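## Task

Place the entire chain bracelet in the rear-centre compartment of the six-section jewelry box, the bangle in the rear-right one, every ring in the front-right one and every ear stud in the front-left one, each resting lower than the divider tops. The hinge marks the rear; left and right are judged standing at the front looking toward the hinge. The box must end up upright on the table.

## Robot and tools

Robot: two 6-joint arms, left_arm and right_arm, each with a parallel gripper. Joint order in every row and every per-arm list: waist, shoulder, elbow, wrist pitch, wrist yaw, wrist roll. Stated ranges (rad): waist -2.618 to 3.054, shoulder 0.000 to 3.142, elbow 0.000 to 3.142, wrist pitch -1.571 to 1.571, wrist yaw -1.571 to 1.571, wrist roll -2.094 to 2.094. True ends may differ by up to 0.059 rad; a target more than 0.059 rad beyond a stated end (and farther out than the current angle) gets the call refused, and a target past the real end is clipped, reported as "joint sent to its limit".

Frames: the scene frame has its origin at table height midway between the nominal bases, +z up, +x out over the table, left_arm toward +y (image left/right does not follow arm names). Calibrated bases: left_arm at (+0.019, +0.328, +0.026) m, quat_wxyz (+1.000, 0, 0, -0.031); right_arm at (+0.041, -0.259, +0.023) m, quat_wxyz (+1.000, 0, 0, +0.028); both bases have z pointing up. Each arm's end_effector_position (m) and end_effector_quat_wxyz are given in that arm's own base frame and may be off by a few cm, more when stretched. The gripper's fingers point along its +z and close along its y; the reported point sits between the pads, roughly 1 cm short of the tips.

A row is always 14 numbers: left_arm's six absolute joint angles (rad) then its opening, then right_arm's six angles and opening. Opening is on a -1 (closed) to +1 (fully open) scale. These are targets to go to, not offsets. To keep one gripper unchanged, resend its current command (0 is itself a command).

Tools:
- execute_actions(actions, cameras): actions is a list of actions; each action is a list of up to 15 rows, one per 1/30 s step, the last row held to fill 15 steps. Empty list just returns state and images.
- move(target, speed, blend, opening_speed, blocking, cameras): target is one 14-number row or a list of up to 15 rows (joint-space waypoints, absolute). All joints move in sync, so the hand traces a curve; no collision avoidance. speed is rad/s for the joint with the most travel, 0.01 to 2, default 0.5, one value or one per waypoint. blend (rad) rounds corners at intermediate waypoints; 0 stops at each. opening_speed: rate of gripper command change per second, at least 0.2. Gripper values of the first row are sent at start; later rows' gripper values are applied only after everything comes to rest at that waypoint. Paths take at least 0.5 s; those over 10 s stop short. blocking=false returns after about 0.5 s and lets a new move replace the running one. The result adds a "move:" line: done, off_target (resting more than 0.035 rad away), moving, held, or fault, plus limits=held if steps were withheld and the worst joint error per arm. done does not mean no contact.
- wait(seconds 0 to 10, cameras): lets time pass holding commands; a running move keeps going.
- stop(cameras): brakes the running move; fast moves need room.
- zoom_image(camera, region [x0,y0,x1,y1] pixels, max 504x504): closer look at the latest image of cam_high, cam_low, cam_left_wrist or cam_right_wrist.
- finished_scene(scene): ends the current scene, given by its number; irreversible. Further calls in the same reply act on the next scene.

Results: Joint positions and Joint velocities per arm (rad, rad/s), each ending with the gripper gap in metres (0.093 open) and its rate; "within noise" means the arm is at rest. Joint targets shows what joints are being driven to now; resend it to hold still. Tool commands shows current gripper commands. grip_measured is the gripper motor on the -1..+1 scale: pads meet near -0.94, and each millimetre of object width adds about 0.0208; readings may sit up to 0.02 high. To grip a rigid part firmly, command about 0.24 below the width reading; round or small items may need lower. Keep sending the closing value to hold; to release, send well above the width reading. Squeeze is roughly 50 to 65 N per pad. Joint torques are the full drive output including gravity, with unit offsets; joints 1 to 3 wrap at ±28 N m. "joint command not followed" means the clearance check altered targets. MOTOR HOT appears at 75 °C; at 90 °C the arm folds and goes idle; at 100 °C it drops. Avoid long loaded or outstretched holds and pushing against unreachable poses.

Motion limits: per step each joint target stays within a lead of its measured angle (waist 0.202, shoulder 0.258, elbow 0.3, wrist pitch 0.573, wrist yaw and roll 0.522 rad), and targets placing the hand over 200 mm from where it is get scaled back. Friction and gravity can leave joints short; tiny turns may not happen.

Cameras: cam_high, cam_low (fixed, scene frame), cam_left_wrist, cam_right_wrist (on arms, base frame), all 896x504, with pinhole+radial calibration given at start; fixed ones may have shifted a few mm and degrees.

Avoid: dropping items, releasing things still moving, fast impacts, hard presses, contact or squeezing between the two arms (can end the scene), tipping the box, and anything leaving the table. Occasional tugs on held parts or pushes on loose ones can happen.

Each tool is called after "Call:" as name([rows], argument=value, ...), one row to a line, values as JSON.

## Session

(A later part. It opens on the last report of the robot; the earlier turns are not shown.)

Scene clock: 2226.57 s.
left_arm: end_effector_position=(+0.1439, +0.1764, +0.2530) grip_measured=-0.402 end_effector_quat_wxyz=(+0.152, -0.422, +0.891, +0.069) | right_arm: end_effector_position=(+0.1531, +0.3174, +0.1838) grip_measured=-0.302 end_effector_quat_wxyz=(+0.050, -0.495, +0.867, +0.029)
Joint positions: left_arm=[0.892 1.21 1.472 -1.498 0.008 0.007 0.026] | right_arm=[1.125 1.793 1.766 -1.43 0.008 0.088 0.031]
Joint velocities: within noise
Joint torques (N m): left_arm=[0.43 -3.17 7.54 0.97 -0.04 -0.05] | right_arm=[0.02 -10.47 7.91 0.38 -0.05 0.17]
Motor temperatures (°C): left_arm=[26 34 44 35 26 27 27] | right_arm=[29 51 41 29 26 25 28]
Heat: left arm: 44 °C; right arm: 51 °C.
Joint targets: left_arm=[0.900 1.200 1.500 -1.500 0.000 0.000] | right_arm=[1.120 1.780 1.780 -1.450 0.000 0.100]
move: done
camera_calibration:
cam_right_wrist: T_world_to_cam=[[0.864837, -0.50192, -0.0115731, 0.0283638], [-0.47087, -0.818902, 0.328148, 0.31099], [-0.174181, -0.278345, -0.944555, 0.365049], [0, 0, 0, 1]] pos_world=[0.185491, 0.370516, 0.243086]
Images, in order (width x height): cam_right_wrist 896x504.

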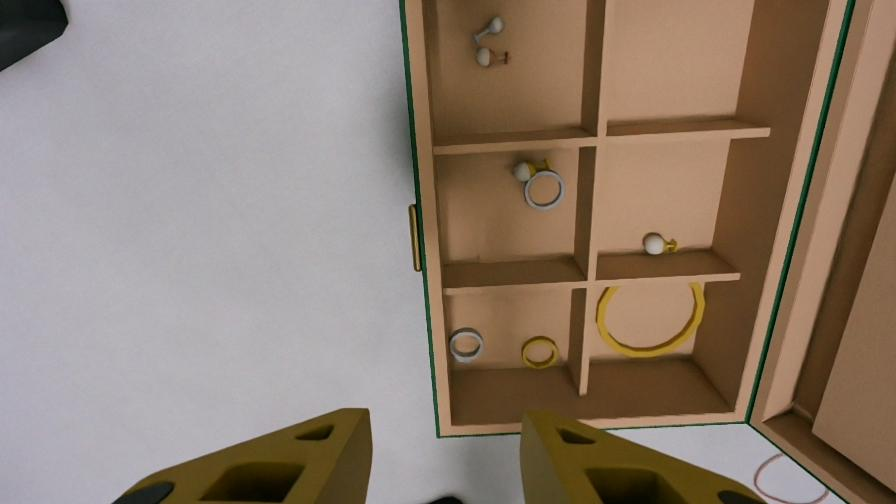

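Call:
move([
  [0.4,1.2,1.5,-1.5,0,0,-0.3,0.2,1.2,1.4,-1.4,0,0,-0.3],
  [-0.565,1.638,1.2,-1.132,0,-0.236,-0.3,-0.6,1.2,1.3,-1.4,0,0,-0.3],
], speed=[0.9,0.9], blend=0.1, cameras=["cam_left_wrist","cam_high"])

Call:
zoom_image(camera="cam_high", region=[360, 190, 560, 380])

Scene clock: 2267.27 s.
left_arm: end_effector_position=(+0.2397, -0.1521, +0.0866) grip_measured=-0.302 end_effector_quat_wxyz=(-0.003, +0.166, +0.986, -0.002) | right_arm: end_effector_position=(+0.1871, -0.1268, +0.2110) grip_measured=-0.302 end_effector_quat_wxyz=(+0.125, +0.296, +0.946, -0.038)
Joint positions: left_arm=[-0.562 1.636 1.205 -1.144 0.006 -0.227 0.031] | right_arm=[-0.595 1.207 1.31 -1.413 0.001 0.012 0.031]
Joint velocities: within noise
Joint torques (N m): left_arm=[-0.43 -5.7 4.92 0.48 -0.03 -0.03] | right_arm=[0.03 -4.03 5.72 1.06 0.01 -0.07]
Motor temperatures (°C): left_arm=[26 34 44 35 26 27 27] | right_arm=[29 49 41 29 26 25 28]
Heat: left arm: 44 °C; right arm: 49 °C.
Joint targets: left_arm=[-0.565 1.638 1.200 -1.132 0.000 -0.236] | right_arm=[-0.600 1.200 1.300 -1.400 0.000 0.000]
move: done
camera_calibration:
cam_left_wrist: T_world_to_cam=[[-0.316478, -0.948591, 0.00407918, -0.0687048], [-0.872185, 0.292672, 0.391964, 0.261637], [-0.373007, 0.12049, -0.919972, 0.268143], [0, 0, 0, 1]] pos_world=[0.306472, -0.174055, 0.144412]
Images, in order (width x height): cam_high 896x504, cam_left_wrist 896x504.

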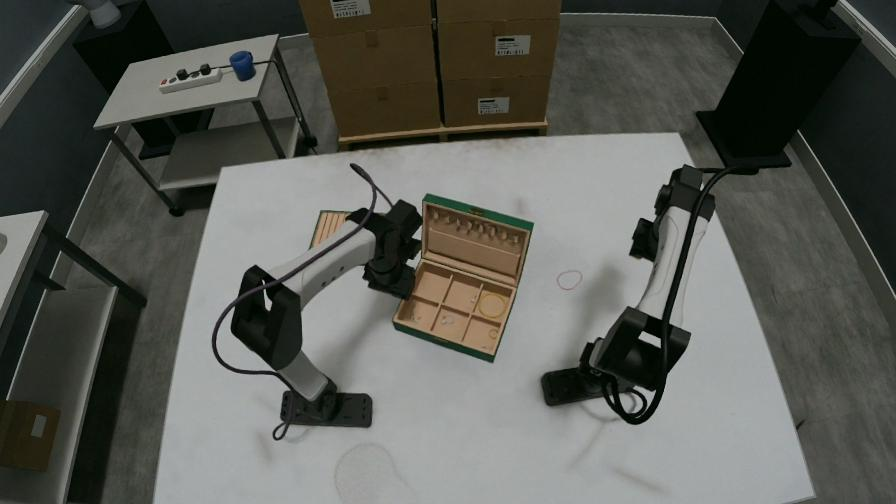

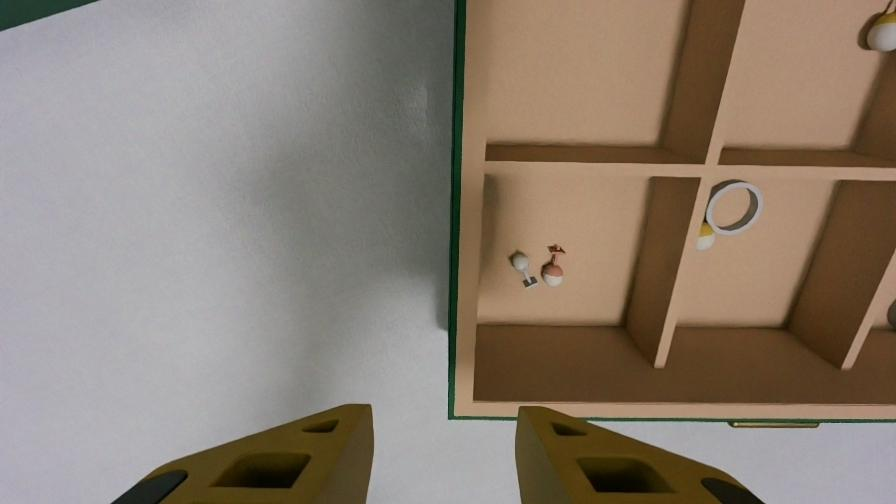

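Scaled by 2.520 from the camera's 896x504 image, which has a finer 1280x720 frame.

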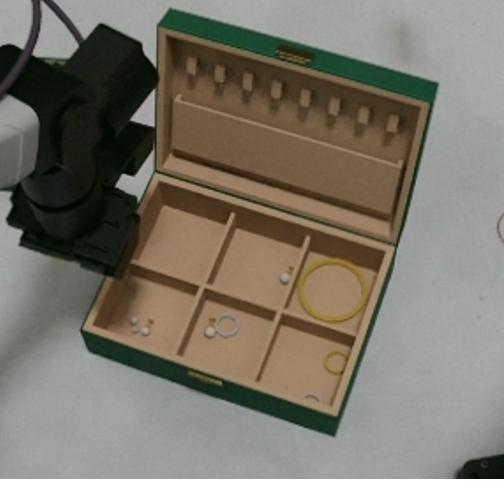

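Call:
move([
  [-0.586,1.64,1.2,-1.132,0,-0.236,-0.3,-0.6,1.2,1.3,-1.4,0,0,-0.3],
  [-0.586,1.704,1.05,-0.91,0,-0.236,-0.3,-0.6,1.2,1.3,-1.4,0,0,-0.3],
  [-0.586,1.704,1.05,-0.91,0,-0.236,-1,-0.6,1.2,1.3,-1.4,0,0,-0.3],
  [-0.76,1.704,1.05,-0.91,0,-0.2,-1,-0.6,1.2,1.3,-1.4,0,0,-0.3],
], speed=[0.1,0.2,0.2,0.2], opening_speed=0.8, cameras=["cam_left_wrist","cam_high"])

Call:
zoom_image(camera="cam_high", region=[360, 190, 560, 380])

Scene clock: 2294.30 s.
left_arm: end_effector_position=(+0.2116, -0.1957, +0.0346) grip_measured=-0.982 end_effector_quat_wxyz=(+0.008, +0.269, +0.963, +0.004) | right_arm: end_effector_position=(+0.1871, -0.1268, +0.2110) grip_measured=-0.302 end_effector_quat_wxyz=(+0.125, +0.296, +0.946, -0.038)
Joint positions: left_arm=[-0.754 1.698 1.057 -0.92 -0.014 -0.209 0] | right_arm=[-0.595 1.207 1.31 -1.413 0.001 0.012 0.031]
Joint velocities: within noise
Joint torques (N m): left_arm=[-0.64 -5.56 4.46 0.47 0.18 0.13] | right_arm=[0.02 -4.03 5.74 1.07 0.01 -0.07]
Motor temperatures (°C): left_arm=[26 36 41 34 26 27 27] | right_arm=[29 46 41 29 26 25 27]
Heat: left arm: 41 °C; right arm: 46 °C.
Joint targets: left_arm=[-0.760 1.704 1.050 -0.910 0.000 -0.200] | right_arm=[-0.600 1.200 1.300 -1.400 0.000 0.000]
move: done
camera_calibration:
cam_left_wrist: T_world_to_cam=[[-0.507945, -0.861306, -0.0119891, -0.0606155], [-0.800863, 0.467083, 0.374769, 0.289929], [-0.317191, 0.199964, -0.927041, 0.219096], [0, 0, 0, 1]] pos_world=[0.270899, -0.23144, 0.0937277]
Images, in order (width x height): cam_high 896x504, cam_left_wrist 896x504.

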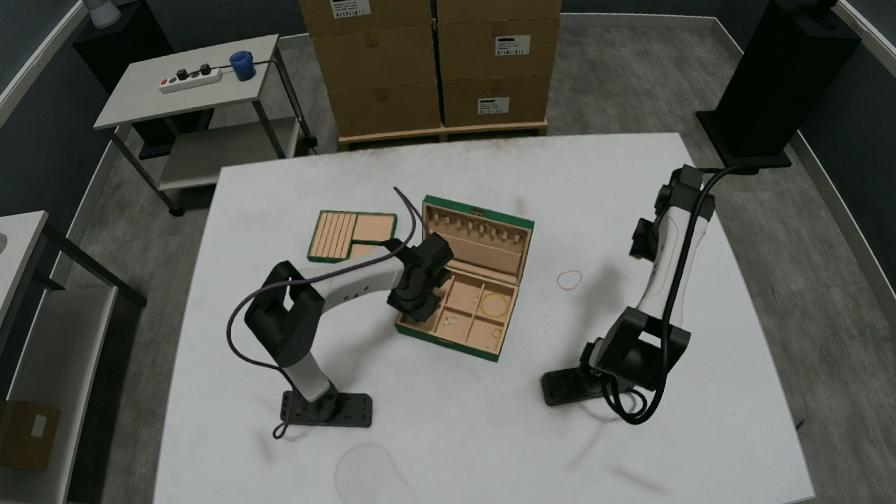

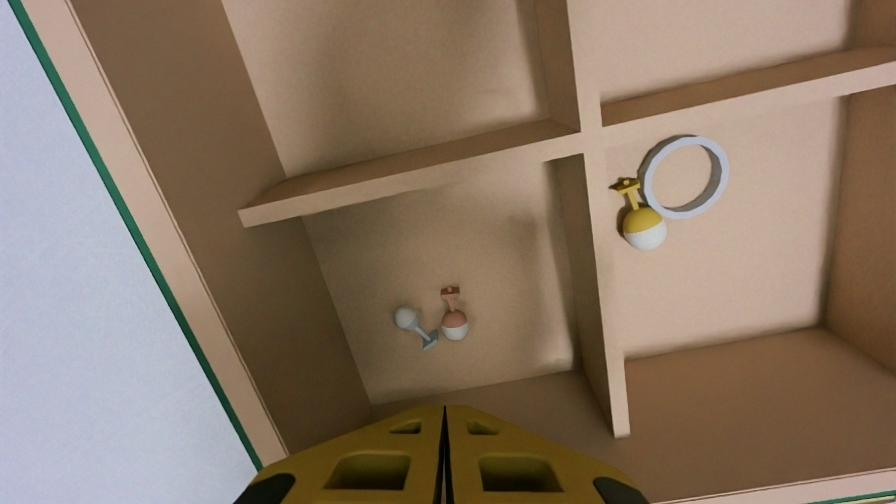

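Scaled by 2.520 from the camera's 896x504 image, which has a finer 1280x720 frame.

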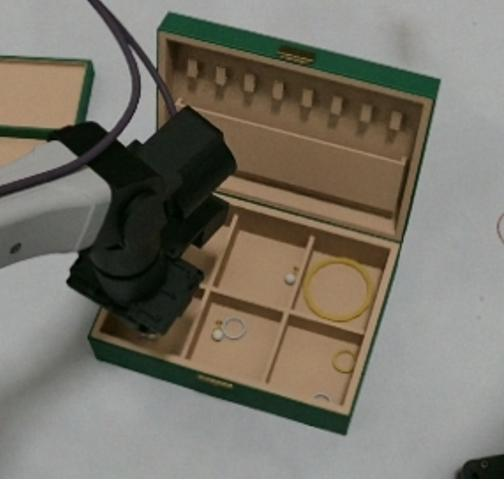

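Call:
move([
  [-0.76,1.64,1.2,-1.132,0,-0.2,-1,-0.6,1.2,1.3,-1.4,0,0,-0.3],
  [-0.586,1.64,1.2,-1.132,0,-0.236,-0.3,-0.6,1.2,1.3,-1.4,0,0,-0.3],
], speed=[0.2,0.3], cameras=["cam_left_wrist"])

Scene clock: 2307.37 s.
left_arm: end_effector_position=(+0.2317, -0.1531, +0.0704) grip_measured=-0.302 end_effector_quat_wxyz=(-0.020, +0.180, +0.983, +0.015) | right_arm: end_effector_position=(+0.1871, -0.1268, +0.2110) grip_measured=-0.302 end_effector_quat_wxyz=(+0.125, +0.296, +0.946, -0.038)
Joint positions: left_arm=[-0.591 1.667 1.172 -1.124 -0.011 -0.228 0.031] | right_arm=[-0.595 1.207 1.31 -1.413 0.001 0.012 0.031]
Joint velocities: within noise
Joint torques (N m): left_arm=[0.23 -8.49 7.61 0.18 0.15 -0.07] | right_arm=[0.03 -4.03 5.74 1.06 0.01 -0.07]
Motor temperatures (°C): left_arm=[26 36 41 34 26 27 27] | right_arm=[29 44 41 29 26 25 27]
Heat: left arm: 41 °C; right arm: 44 °C.
Joint targets: left_arm=[-0.586 1.640 1.200 -1.132 0.000 -0.236] | right_arm=[-0.600 1.200 1.300 -1.400 0.000 0.000]
move: done
camera_calibration:
cam_left_wrist: T_world_to_cam=[[-0.343829, -0.938736, -0.0235765, -0.0623171], [-0.852244, 0.301411, 0.427588, 0.255499], [-0.394286, 0.16711, -0.903666, 0.26136], [0, 0, 0, 1]] pos_world=[0.299372, -0.179186, 0.125465]
Images, in order (width x height): cam_left_wrist 896x504.

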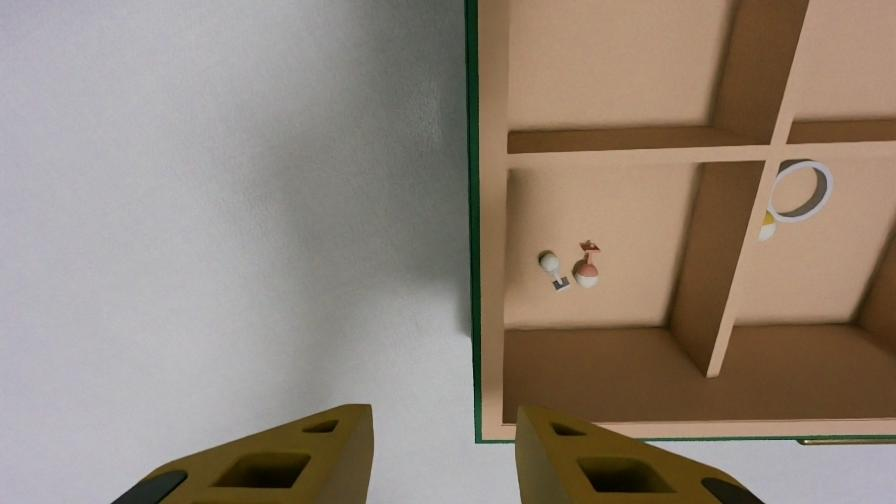

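Call:
move([
  [-0.624,1.63,1.19,-1.13,0,-0.26,-0.3,-0.6,1.2,1.3,-1.4,0,0,-0.3],
  [-0.624,1.70,1.01,-0.875,0,-0.26,-0.3,-0.6,1.2,1.3,-1.4,0,0,-0.3],
  [-0.624,1.70,1.01,-0.875,0,-0.26,-1,-0.6,1.2,1.3,-1.4,0,0,-0.3],
], speed=[0.1,0.2,0.2], opening_speed=0.8, cameras=["cam_left_wrist"])

Scene clock: 2326.07 s.
left_arm: end_effector_position=(+0.2325, -0.1635, +0.0266) grip_measured=-0.904 end_effector_quat_wxyz=(+0.008, +0.175, +0.985, +0.001) | right_arm: end_effector_position=(+0.1871, -0.1268, +0.2110) grip_measured=-0.302 end_effector_quat_wxyz=(+0.125, +0.296, +0.946, -0.038)
Joint positions: left_arm=[-0.618 1.693 1.017 -0.881 -0.009 -0.267 0.002] | right_arm=[-0.595 1.207 1.31 -1.413 0.001 0.012 0.031]
Joint velocities: within noise
Joint torques (N m): left_arm=[-0.68 -5.42 4.4 0.44 0.12 0.11] | right_arm=[0.02 -4.01 5.72 1.06 0.01 -0.07]
Motor temperatures (°C): left_arm=[26 37 41 33 26 27 27] | right_arm=[29 43 41 30 26 25 27]
Heat: left arm: 41 °C; right arm: 43 °C.
Joint targets: left_arm=[-0.624 1.700 1.010 -0.875 0.000 -0.260] | right_arm=[-0.600 1.200 1.300 -1.400 0.000 0.000]
move: done
camera_calibration:
cam_left_wrist: T_world_to_cam=[[-0.332269, -0.943169, -0.0055013, -0.0767937], [-0.87601, 0.306438, 0.372427, 0.285877], [-0.349576, 0.128565, -0.928045, 0.207719], [0, 0, 0, 1]] pos_world=[0.297529, -0.186738, 0.0858819]
Images, in order (width x height): cam_left_wrist 896x504.

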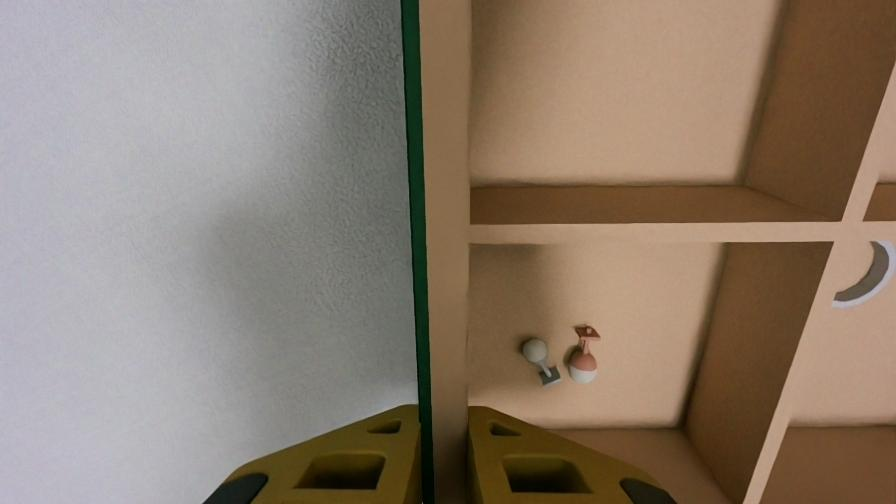

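Call:
move(target=[-0.79,1.70,1.01,-0.875,0,-0.26,-1,-0.6,1.2,1.3,-1.4,0,0,-0.3], speed=0.2, cameras=["cam_left_wrist","cam_high"])

Call:
zoom_image(camera="cam_high", region=[380, 190, 580, 380])

Scene clock: 2341.23 s.
left_arm: end_effector_position=(+0.2075, -0.1956, +0.0264) grip_measured=-0.918 end_effector_quat_wxyz=(+0.014, +0.233, +0.972, +0.007) | right_arm: end_effector_position=(+0.1871, -0.1268, +0.2110) grip_measured=-0.302 end_effector_quat_wxyz=(+0.125, +0.296, +0.946, -0.038)
Joint positions: left_arm=[-0.771 1.694 1.017 -0.876 -0.026 -0.3 0.001] | right_arm=[-0.595 1.207 1.31 -1.413 0.001 0.012 0.031]
Joint velocities: within noise
Joint torques (N m): left_arm=[-1.7 -5.49 4.4 0.4 0.3 0.5] | right_arm=[0.02 -4.01 5.74 1.07 0.01 -0.07]
Motor temperatures (°C): left_arm=[26 37 40 33 26 27 28] | right_arm=[29 43 41 30 26 25 27]
Heat: left arm: 40 °C; right arm: 43 °C.
Joint targets: left_arm=[-0.790 1.700 1.010 -0.875 0.000 -0.260] | right_arm=[-0.600 1.200 1.300 -1.400 0.000 0.000]
move: off_target (left_arm); left_arm: the wrist roll is farthest, 0.040 rad from its target
camera_calibration:
cam_left_wrist: T_world_to_cam=[[-0.441837, -0.896867, -0.0202457, -0.0831707], [-0.83865, 0.404934, 0.364272, 0.285651], [-0.318506, 0.177928, -0.931072, 0.206291], [0, 0, 0, 1]] pos_world=[0.268519, -0.226968, 0.0863335]
Images, in order (width x height): cam_high 896x504, cam_left_wrist 896x504.

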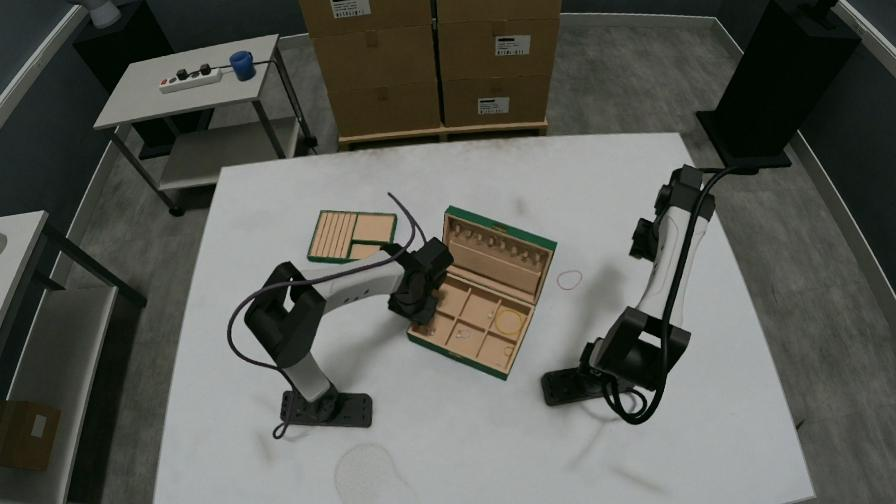

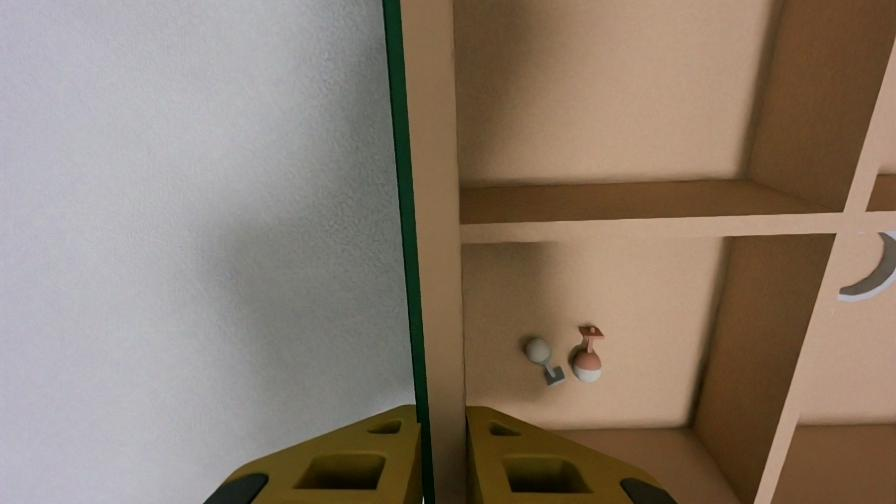

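Scaled by 2.520 from the camera's 896x504 image, which has a finer 1280x720 frame.

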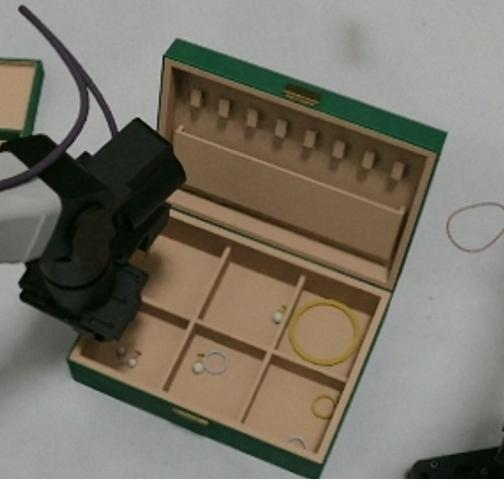

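Call:
execute_actions([
  [[-0.778,1.70,1.01,-0.875,0,-0.26,-1,-0.6,1.2,1.3,-1.4,0,0,-0.3],[-0.76,1.70,1.01,-0.875,0,-0.26,-1,-0.6,1.2,1.3,-1.4,0,0,-0.3],[-0.74,1.70,1.01,-0.875,0,-0.26,-1,-0.6,1.2,1.3,-1.4,0,0,-0.3],[-0.715,1.70,1.01,-0.875,0,-0.26,-1,-0.6,1.2,1.3,-1.4,0,0,-0.3],[-0.688,1.70,1.01,-0.875,0,-0.26,-1,-0.6,1.2,1.3,-1.4,0,0,-0.3],[-0.660,1.70,1.01,-0.875,0,-0.26,-1,-0.6,1.2,1.3,-1.4,0,0,-0.3],[-0.632,1.70,1.01,-0.875,0,-0.26,-1,-0.6,1.2,1.3,-1.4,0,0,-0.3],[-0.645,1.70,1.01,-0.875,0,-0.26,-1,-0.6,1.2,1.3,-1.4,0,0,-0.3]],
], cameras=["cam_high","cam_left_wrist"])

Call:
zoom_image(camera="cam_high", region=[380, 190, 580, 380])

Scene clock: 2350.07 s.
left_arm: end_effector_position=(+0.2230, -0.1770, +0.0264) grip_measured=-0.918 end_effector_quat_wxyz=(+0.003, +0.206, +0.979, -0.011) | right_arm: end_effector_position=(+0.1871, -0.1268, +0.2110) grip_measured=-0.302 end_effector_quat_wxyz=(+0.125, +0.296, +0.946, -0.038)
Joint positions: left_arm=[-0.661 1.694 1.017 -0.878 0.017 -0.247 0.001] | right_arm=[-0.595 1.207 1.31 -1.413 0.001 0.012 0.031]
Joint velocities: within noise
Joint torques (N m): left_arm=[1.13 -5.48 4.41 0.42 -0.15 -0.12] | right_arm=[0.03 -4.03 5.72 1.06 0.01 -0.07]
Motor temperatures (°C): left_arm=[26 36 40 33 26 27 28] | right_arm=[29 42 41 30 26 25 27]
Heat: left arm: 40 °C; right arm: 42 °C.
Joint targets: left_arm=[-0.645 1.700 1.010 -0.875 0.000 -0.260] | right_arm=[-0.600 1.200 1.300 -1.400 0.000 0.000]
camera_calibration:
cam_left_wrist: T_world_to_cam=[[-0.39118, -0.920104, 0.0196461, -0.0761532], [-0.84936, 0.369158, 0.37724, 0.286807], [-0.354352, 0.130882, -0.925907, 0.207397], [0, 0, 0, 1]] pos_world=[0.287305, -0.203091, 0.0853309]
Images, in order (width x height): cam_high 896x504, cam_left_wrist 896x504.

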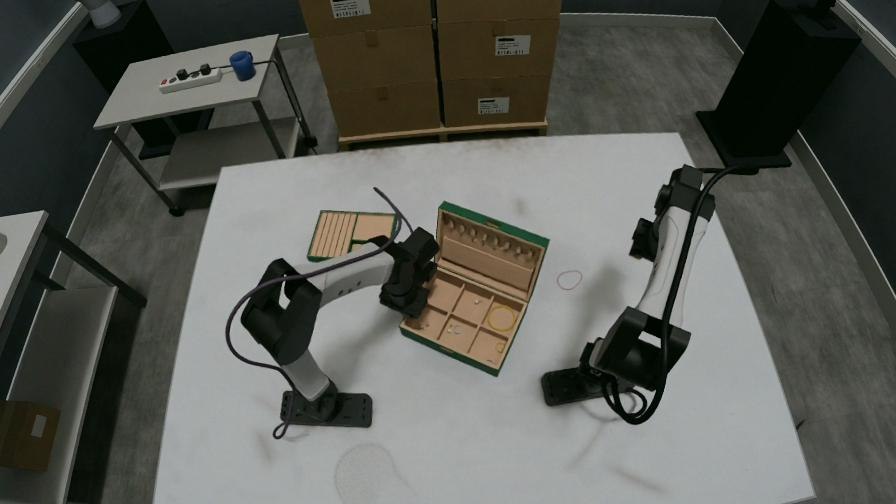

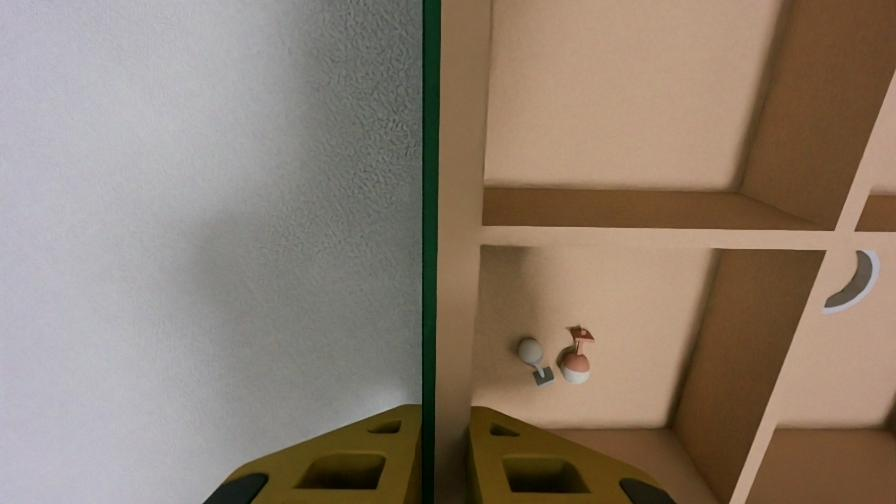

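Scaled by 2.520 from the camera's 896x504 image, which has a finer 1280x720 frame.

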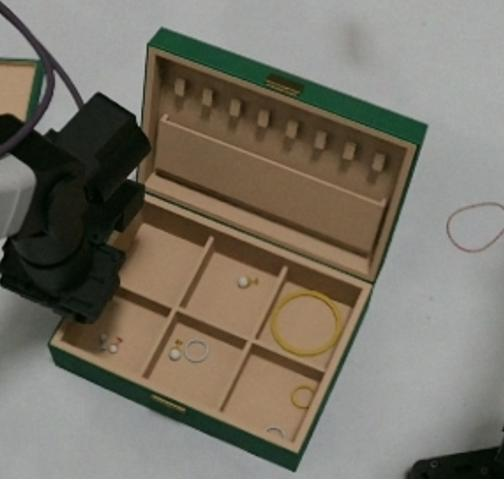

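Call:
move([
  [-0.655,1.70,1.01,-0.875,0,-0.25,-0.3,-0.6,1.2,1.3,-1.4,0,0,-0.3],
  [-0.62,1.60,1.25,-1.2,0,-0.25,-0.3,-0.6,1.2,1.3,-1.4,0,0,-0.3],
  [0.3,1.2,1.5,-1.5,0,0,-0.4,0.2,1.2,1.4,-1.4,0,0,-0.5],
  [0.9,1.2,1.5,-1.5,0,0,-0.4,0.85,1.45,1.6,-1.4,0,0,-0.5],
], speed=[0.2,0.4,0.9,0.9], blend=[0,0.05,0.15,0], cameras=["cam_right_wrist","cam_high"])

Call:
zoom_image(camera="cam_right_wrist", region=[250, 0, 750, 400])

Scene clock: 2369.47 s.
left_arm: end_effector_position=(+0.1436, +0.1762, +0.2560) grip_measured=-0.398 end_effector_quat_wxyz=(+0.158, -0.428, +0.887, +0.071) | right_arm: end_effector_position=(+0.1937, +0.2189, +0.2372) grip_measured=-0.498 end_effector_quat_wxyz=(+0.137, -0.401, +0.903, +0.062)
Joint positions: left_arm=[0.892 1.203 1.477 -1.497 0.007 -0.007 0.026] | right_arm=[0.847 1.44 1.579 -1.407 0.001 0.011 0.021]
Joint velocities: within noise
Joint torques (N m): left_arm=[0.43 -2.4 7.16 0.98 -0.03 0.11] | right_arm=[0.76 -4.81 8.65 1.08 0.01 -0.06]
Motor temperatures (°C): left_arm=[26 36 40 33 26 27 28] | right_arm=[29 42 41 30 26 25 27]
Heat: left arm: 40 °C; right arm: 42 °C.
Joint targets: left_arm=[0.900 1.200 1.500 -1.500 0.000 0.000] | right_arm=[0.850 1.450 1.600 -1.400 0.000 0.000]
move: done; blend cut to 0 rad at target 3
camera_calibration:
cam_right_wrist: T_world_to_cam=[[0.748426, -0.663138, -0.0103013, 0.00192383], [-0.654937, -0.741439, 0.146031, 0.293798], [-0.104476, -0.102546, -0.989226, 0.353814], [0, 0, 0, 1]] pos_world=[0.227944, 0.255391, 0.307119]
Images, in order (width x height): cam_high 896x504, cam_right_wrist 896x504.

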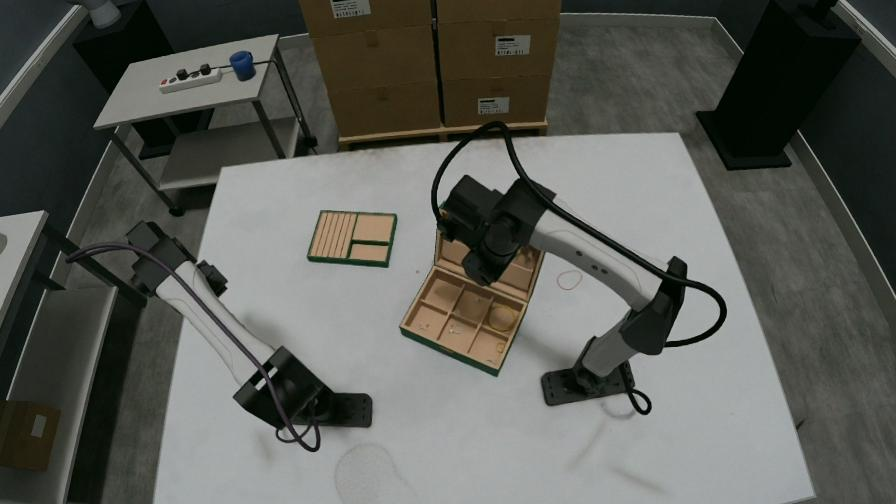

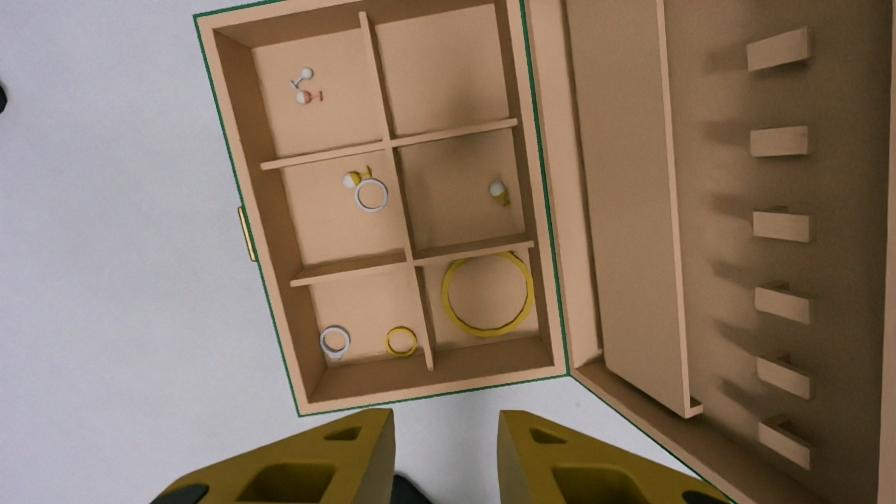

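Scaled by 1.008 from the camera's 896x504 image, which has a finer 1280x720 frame.

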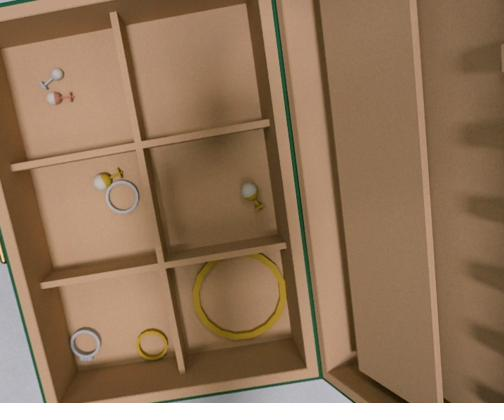

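Call:
move([
  [0.2,1.2,1.5,-1.5,0,0,-0.3,0.2,1.2,1.4,-1.4,0,0,-0.5],
  [-0.8,1.45,1.45,-1.2,0,-0.2,-0.3,-0.6,1.2,1.3,-1.4,0,0,-0.5],
  [-0.868,1.82,1.168,-0.395,0,-0.38,-0.3,-0.6,1.2,1.3,-1.4,0,0,-0.5],
], speed=[0.9,0.9,0.4], blend=[0.1,0.05,0], cameras=["cam_left_wrist","cam_high"])

Call:
zoom_image(camera="cam_high", region=[380, 190, 580, 380])

Scene clock: 2397.00 s.
left_arm: end_effector_position=(+0.2809, -0.3275, +0.0583) grip_measured=-0.302 end_effector_quat_wxyz=(+0.200, +0.234, +0.941, -0.144) | right_arm: end_effector_position=(+0.1897, -0.1281, +0.2108) grip_measured=-0.498 end_effector_quat_wxyz=(+0.128, +0.295, +0.946, -0.038)
Joint positions: left_arm=[-0.86 1.814 1.173 -0.432 0.004 -0.374 0.031] | right_arm=[-0.595 1.21 1.31 -1.403 -0.001 0.01 0.021]
Joint velocities: within noise
Joint torques (N m): left_arm=[-0.76 -7.25 5.34 1.6 -0.02 -0.02] | right_arm=[0.01 -4.45 5.75 0.97 0.03 -0.05]
Motor temperatures (°C): left_arm=[26 35 41 34 26 27 27] | right_arm=[29 41 42 30 26 25 27]
Heat: left arm: 41 °C; right arm: 42 °C.
Joint targets: left_arm=[-0.868 1.820 1.168 -0.395 0.000 -0.380] | right_arm=[-0.600 1.200 1.300 -1.400 0.000 0.000]
move: off_target (left_arm); left_arm: the wrist pitch is farthest, 0.037 rad from its target
camera_calibration:
cam_left_wrist: T_world_to_cam=[[-0.486954, -0.854205, 0.182235, -0.15358], [-0.872861, 0.483439, -0.0663263, 0.449395], [-0.0314434, -0.191364, -0.981015, 0.0841476], [0, 0, 0, 1]] pos_world=[0.320119, -0.332341, 0.140345]
Images, in order (width x height): cam_high 896x504, cam_left_wrist 896x504.

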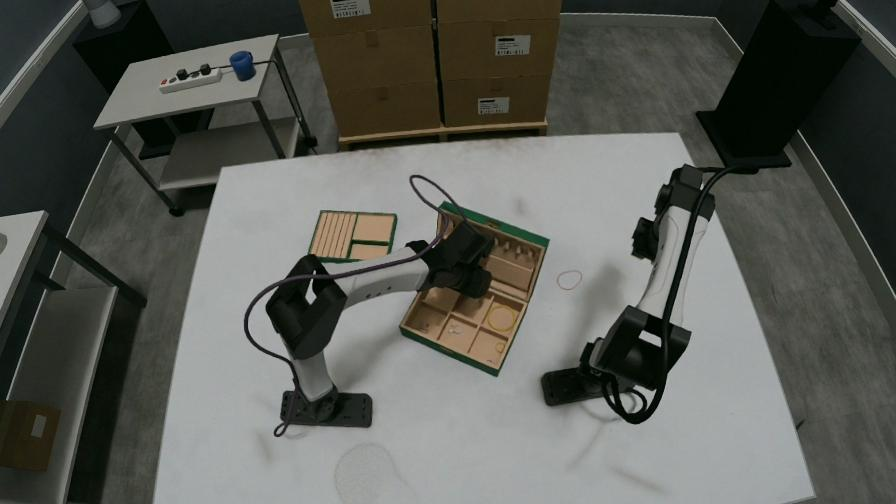

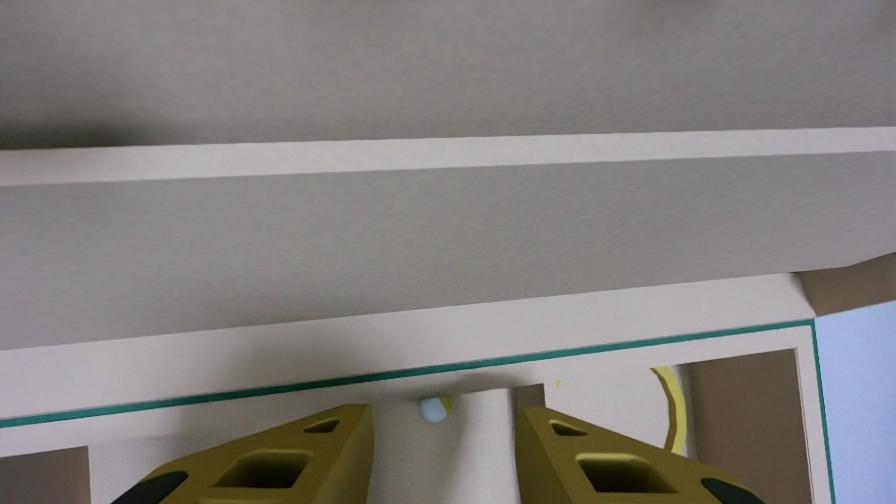

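Scaled by 2.520 from the camera's 896x504 image, which has a finer 1280x720 frame.

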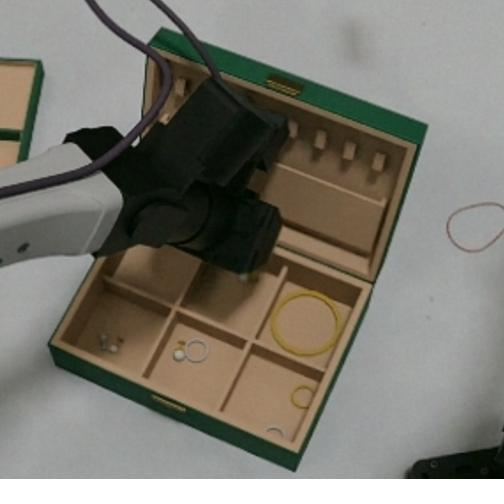

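Call:
execute_actions(actions=[], cameras=["cam_left_wrist","cam_high"])

Call:
zoom_image(camera="cam_left_wrist", region=[300, 280, 600, 480])

Scene clock: 2438.87 s.
left_arm: end_effector_position=(+0.2809, -0.3276, +0.0583) grip_measured=-0.302 end_effector_quat_wxyz=(+0.200, +0.233, +0.941, -0.144) | right_arm: end_effector_position=(+0.1897, -0.1281, +0.2108) grip_measured=-0.498 end_effector_quat_wxyz=(+0.128, +0.295, +0.946, -0.038)
Joint positions: left_arm=[-0.86 1.814 1.173 -0.431 0.004 -0.376 0.031] | right_arm=[-0.595 1.21 1.31 -1.403 -0.001 0.01 0.021]
Joint velocities: within noise
Joint torques (N m): left_arm=[-0.81 -7.25 5.39 1.61 -0.02 -0.01] | right_arm=[0.01 -4.46 5.75 0.97 0.03 -0.06]
Motor temperatures (°C): left_arm=[26 39 40 38 26 27 27] | right_arm=[29 41 41 30 26 25 27]
Heat: left arm: 40 °C; right arm: 41 °C.
Joint targets: left_arm=[-0.868 1.820 1.168 -0.395 0.000 -0.380] | right_arm=[-0.600 1.200 1.300 -1.400 0.000 0.000]
Tool commands: left_gripper/opening=-0.3 right_gripper/opening=-0.5
camera_calibration:
cam_left_wrist: T_world_to_cam=[[-0.485798, -0.854665, 0.18316, -0.154151], [-0.873513, 0.482199, -0.0667815, 0.449315], [-0.0312438, -0.192435, -0.980812, 0.083713], [0, 0, 0, 1]] pos_world=[0.320211, -0.332297, 0.140347]
Images, in order (width x height): cam_high 896x504, cam_left_wrist 896x504.

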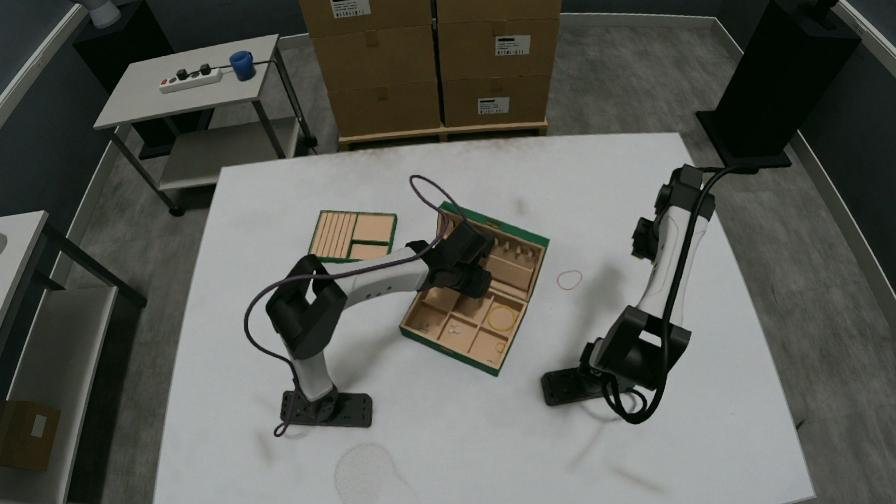

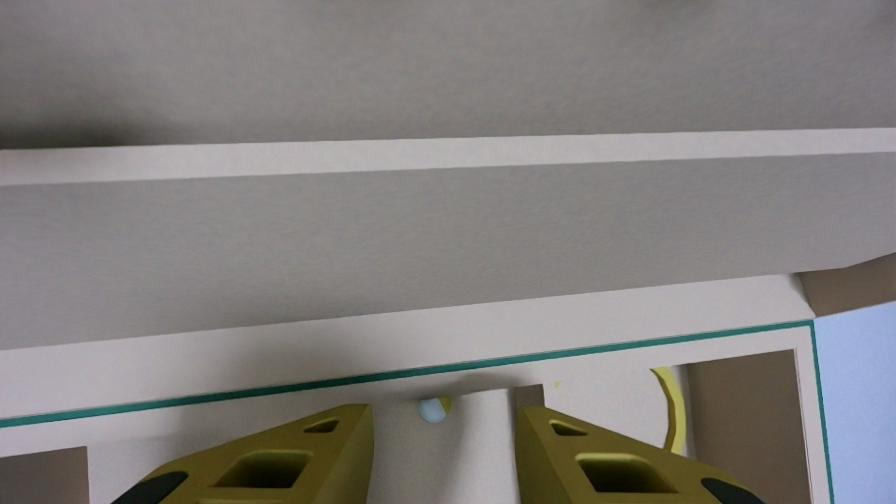

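Scaled by 1.680 from the camera's 896x504 image, which has a finer 1280x720 frame.

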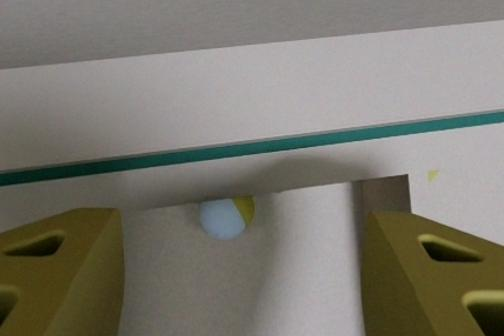

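Call:
move([
  [-0.87,1.7,1.3,-0.8,0,-0.38,-0.3,-0.6,1.2,1.3,-1.4,0,0,-0.5],
  [-0.9,1.5,1.5,-1.35,0,-0.38,-0.3,-0.6,1.2,1.3,-1.4,0,0,-0.5],
], blend=0.1, cameras=["cam_left_wrist"])

Call:
zoom_image(camera="cam_left_wrist", region=[300, 230, 600, 480])

Scene clock: 2468.87 s.
left_arm: end_effector_position=(+0.1861, -0.2318, +0.1871) grip_measured=-0.302 end_effector_quat_wxyz=(+0.071, +0.255, +0.963, -0.055) | right_arm: end_effector_position=(+0.1897, -0.1281, +0.2108) grip_measured=-0.498 end_effector_quat_wxyz=(+0.128, +0.295, +0.946, -0.038)
Joint positions: left_arm=[-0.892 1.519 1.472 -1.344 0.004 -0.376 0.031] | right_arm=[-0.595 1.21 1.31 -1.403 -0.001 0.01 0.021]
Joint velocities: within noise
Joint torques (N m): left_arm=[-0.81 -6.84 7.98 0.65 -0.02 -0.01] | right_arm=[0.02 -4.46 5.74 0.97 0.03 -0.06]
Motor temperatures (°C): left_arm=[26 40 39 38 26 27 27] | right_arm=[29 40 41 31 26 25 27]
Heat: left arm: 40 °C; right arm: 41 °C.
Joint targets: left_arm=[-0.900 1.500 1.500 -1.350 0.000 -0.380] | right_arm=[-0.600 1.200 1.300 -1.400 0.000 0.000]
move: done
camera_calibration:
cam_left_wrist: T_world_to_cam=[[-0.487073, -0.87052, 0.0703929, -0.12426], [-0.84146, 0.489339, 0.229112, 0.269205], [-0.233893, 0.0523616, -0.970851, 0.318086], [0, 0, 0, 1]] pos_world=[0.2404, -0.256559, 0.255883]
Images, in order (width x height): cam_left_wrist 896x504.

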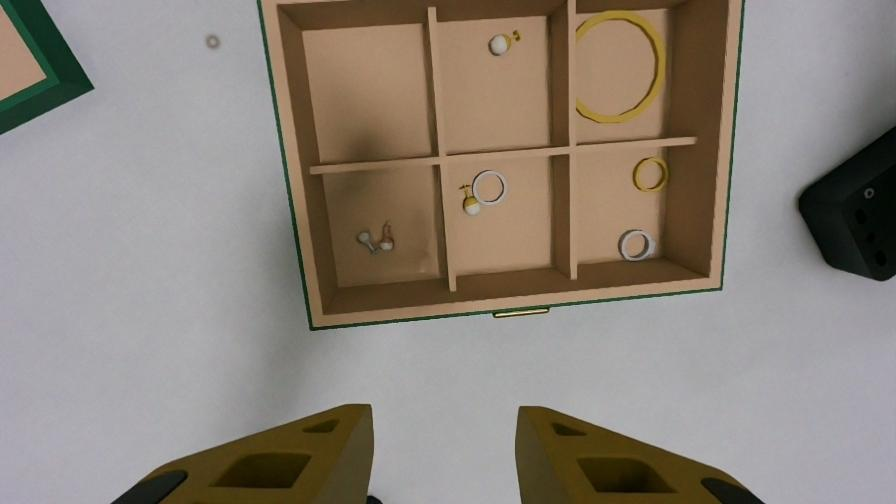

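Scaled by 1.680 from the camera's 896x504 image, which has a finer 1280x720 frame.

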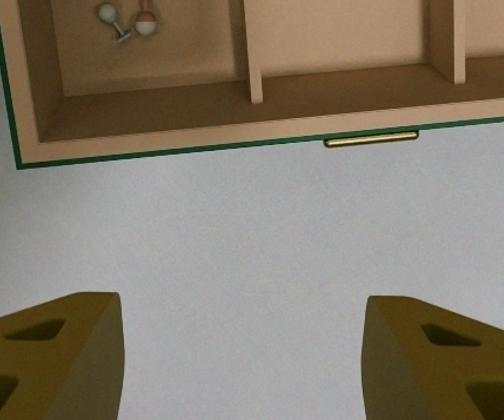

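Call:
move([
  [-1.051,1.7,1.55,-1.1,-0.432,-0.927,-0.4,-0.6,1.2,1.3,-1.4,0,0,-0.5],
  [-1.051,1.942,1.468,-0.79,-0.432,-0.927,-0.4,-0.6,1.2,1.3,-1.4,0,0,-0.5],
], blend=0.1, cameras=["cam_left_wrist","cam_high"])

Scene clock: 2554.80 s.
left_arm: end_effector_position=(+0.2742, -0.3353, +0.0836) grip_measured=-0.398 end_effector_quat_wxyz=(+0.250, +0.030, +0.968, -0.006) | right_arm: end_effector_position=(+0.1897, -0.1281, +0.2108) grip_measured=-0.498 end_effector_quat_wxyz=(+0.128, +0.295, +0.946, -0.038)
Joint positions: left_arm=[-1.044 1.942 1.471 -0.804 -0.417 -0.919 0.026] | right_arm=[-0.595 1.21 1.31 -1.403 -0.001 0.01 0.021]
Joint velocities: within noise
Joint torques (N m): left_arm=[-0.79 -8.79 5.44 1.02 -0.43 -0.07] | right_arm=[0.03 -4.46 5.75 0.96 0.04 -0.06]
Motor temperatures (°C): left_arm=[26 38 44 34 26 27 27] | right_arm=[29 40 40 31 26 25 27]
Heat: left arm: 44 °C; right arm: 40 °C.
Joint targets: left_arm=[-1.051 1.942 1.468 -0.790 -0.432 -0.927] | right_arm=[-0.600 1.200 1.300 -1.400 0.000 0.000]
move: done
camera_calibration:
cam_left_wrist: T_world_to_cam=[[-0.0494474, -0.998776, 0.0014649, -0.321436], [-0.992909, 0.0489981, -0.108306, 0.339735], [0.108102, -0.00680996, -0.994117, 0.131984], [0, 0, 0, 1]] pos_world=[0.307164, -0.33679, 0.168474]
Images, in order (width x height): cam_high 896x504, cam_left_wrist 896x504.

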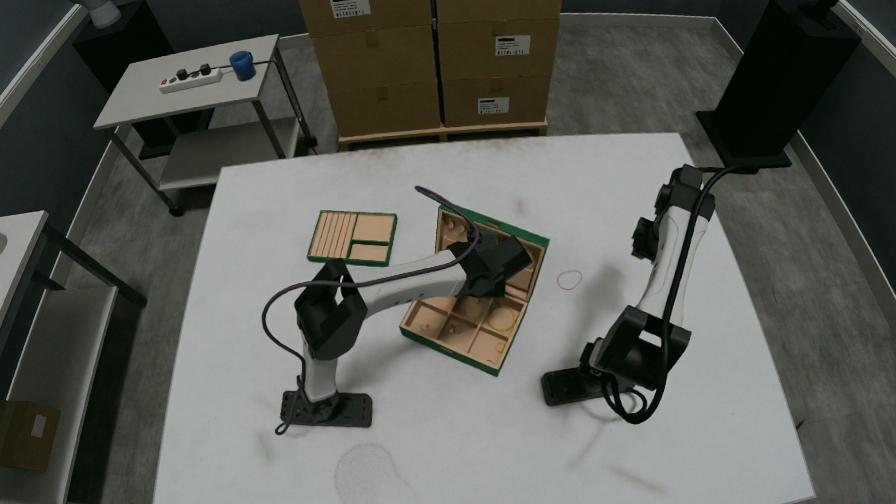

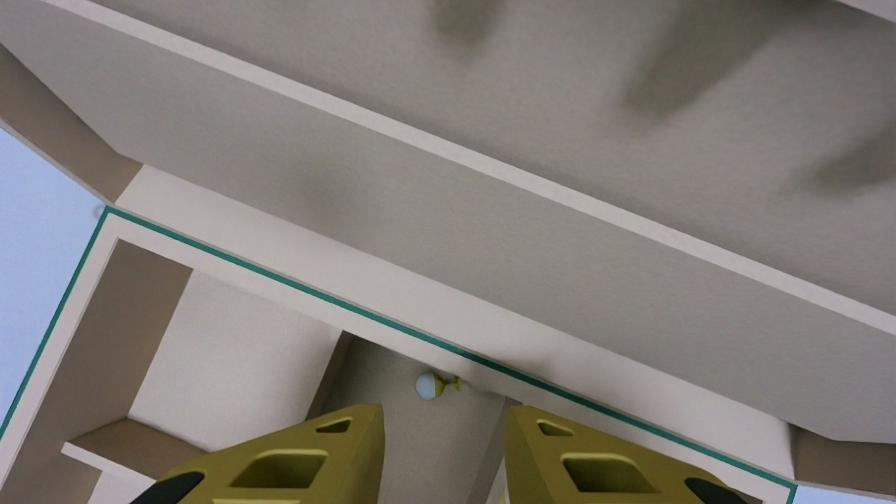

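Call:
move([
  [-1.0455,2.018,1.292,-0.53,-0.44,-0.932,-0.43,-0.6,1.2,1.3,-1.4,0,0,-0.5],
], speed=0.2, cameras=["cam_left_wrist"])

Call:
zoom_image(camera="cam_left_wrist", region=[300, 280, 600, 480])

Scene clock: 2579.60 s.
left_arm: end_effector_position=(+0.2779, -0.3354, +0.0339) grip_measured=-0.429 end_effector_quat_wxyz=(+0.273, +0.023, +0.962, -0.011) | right_arm: end_effector_position=(+0.1897, -0.1281, +0.2108) grip_measured=-0.498 end_effector_quat_wxyz=(+0.128, +0.295, +0.946, -0.038)
Joint positions: left_arm=[-1.049 1.992 1.313 -0.562 -0.454 -0.925 0.025] | right_arm=[-0.595 1.21 1.31 -1.403 -0.001 0.01 0.021]
Joint velocities: within noise
Joint torques (N m): left_arm=[0.13 -6.53 3.67 1.24 -0.12 -0.04] | right_arm=[0.02 -4.48 5.75 0.97 0.04 -0.06]
Motor temperatures (°C): left_arm=[26 41 42 35 26 27 27] | right_arm=[29 40 40 31 26 25 27]
Heat: left arm: 42 °C; right arm: 40 °C.
Joint targets: left_arm=[-1.046 2.018 1.292 -0.530 -0.440 -0.932] | right_arm=[-0.600 1.200 1.300 -1.400 0.000 0.000]
move: done
camera_calibration:
cam_left_wrist: T_world_to_cam=[[-0.0389151, -0.999137, 0.0145168, -0.324734], [-0.987098, 0.03618, -0.155974, 0.333759], [0.155314, -0.0203992, -0.987655, 0.0642481], [0, 0, 0, 1]] pos_world=[0.306838, -0.335218, 0.120227]
Images, in order (width x height): cam_left_wrist 896x504.

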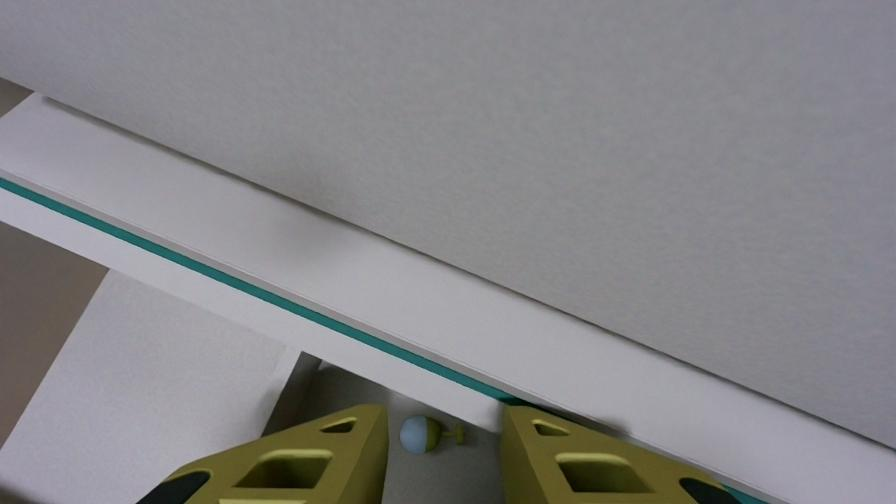

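Scaled by 1.680 from the camera's 896x504 image, which has a finer 1280x720 frame.

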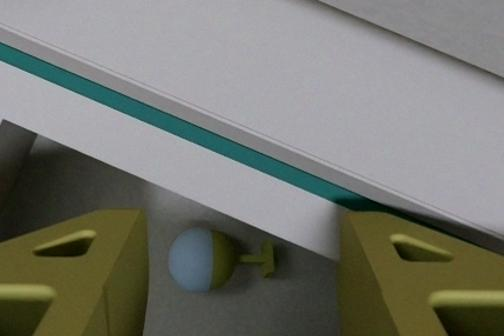

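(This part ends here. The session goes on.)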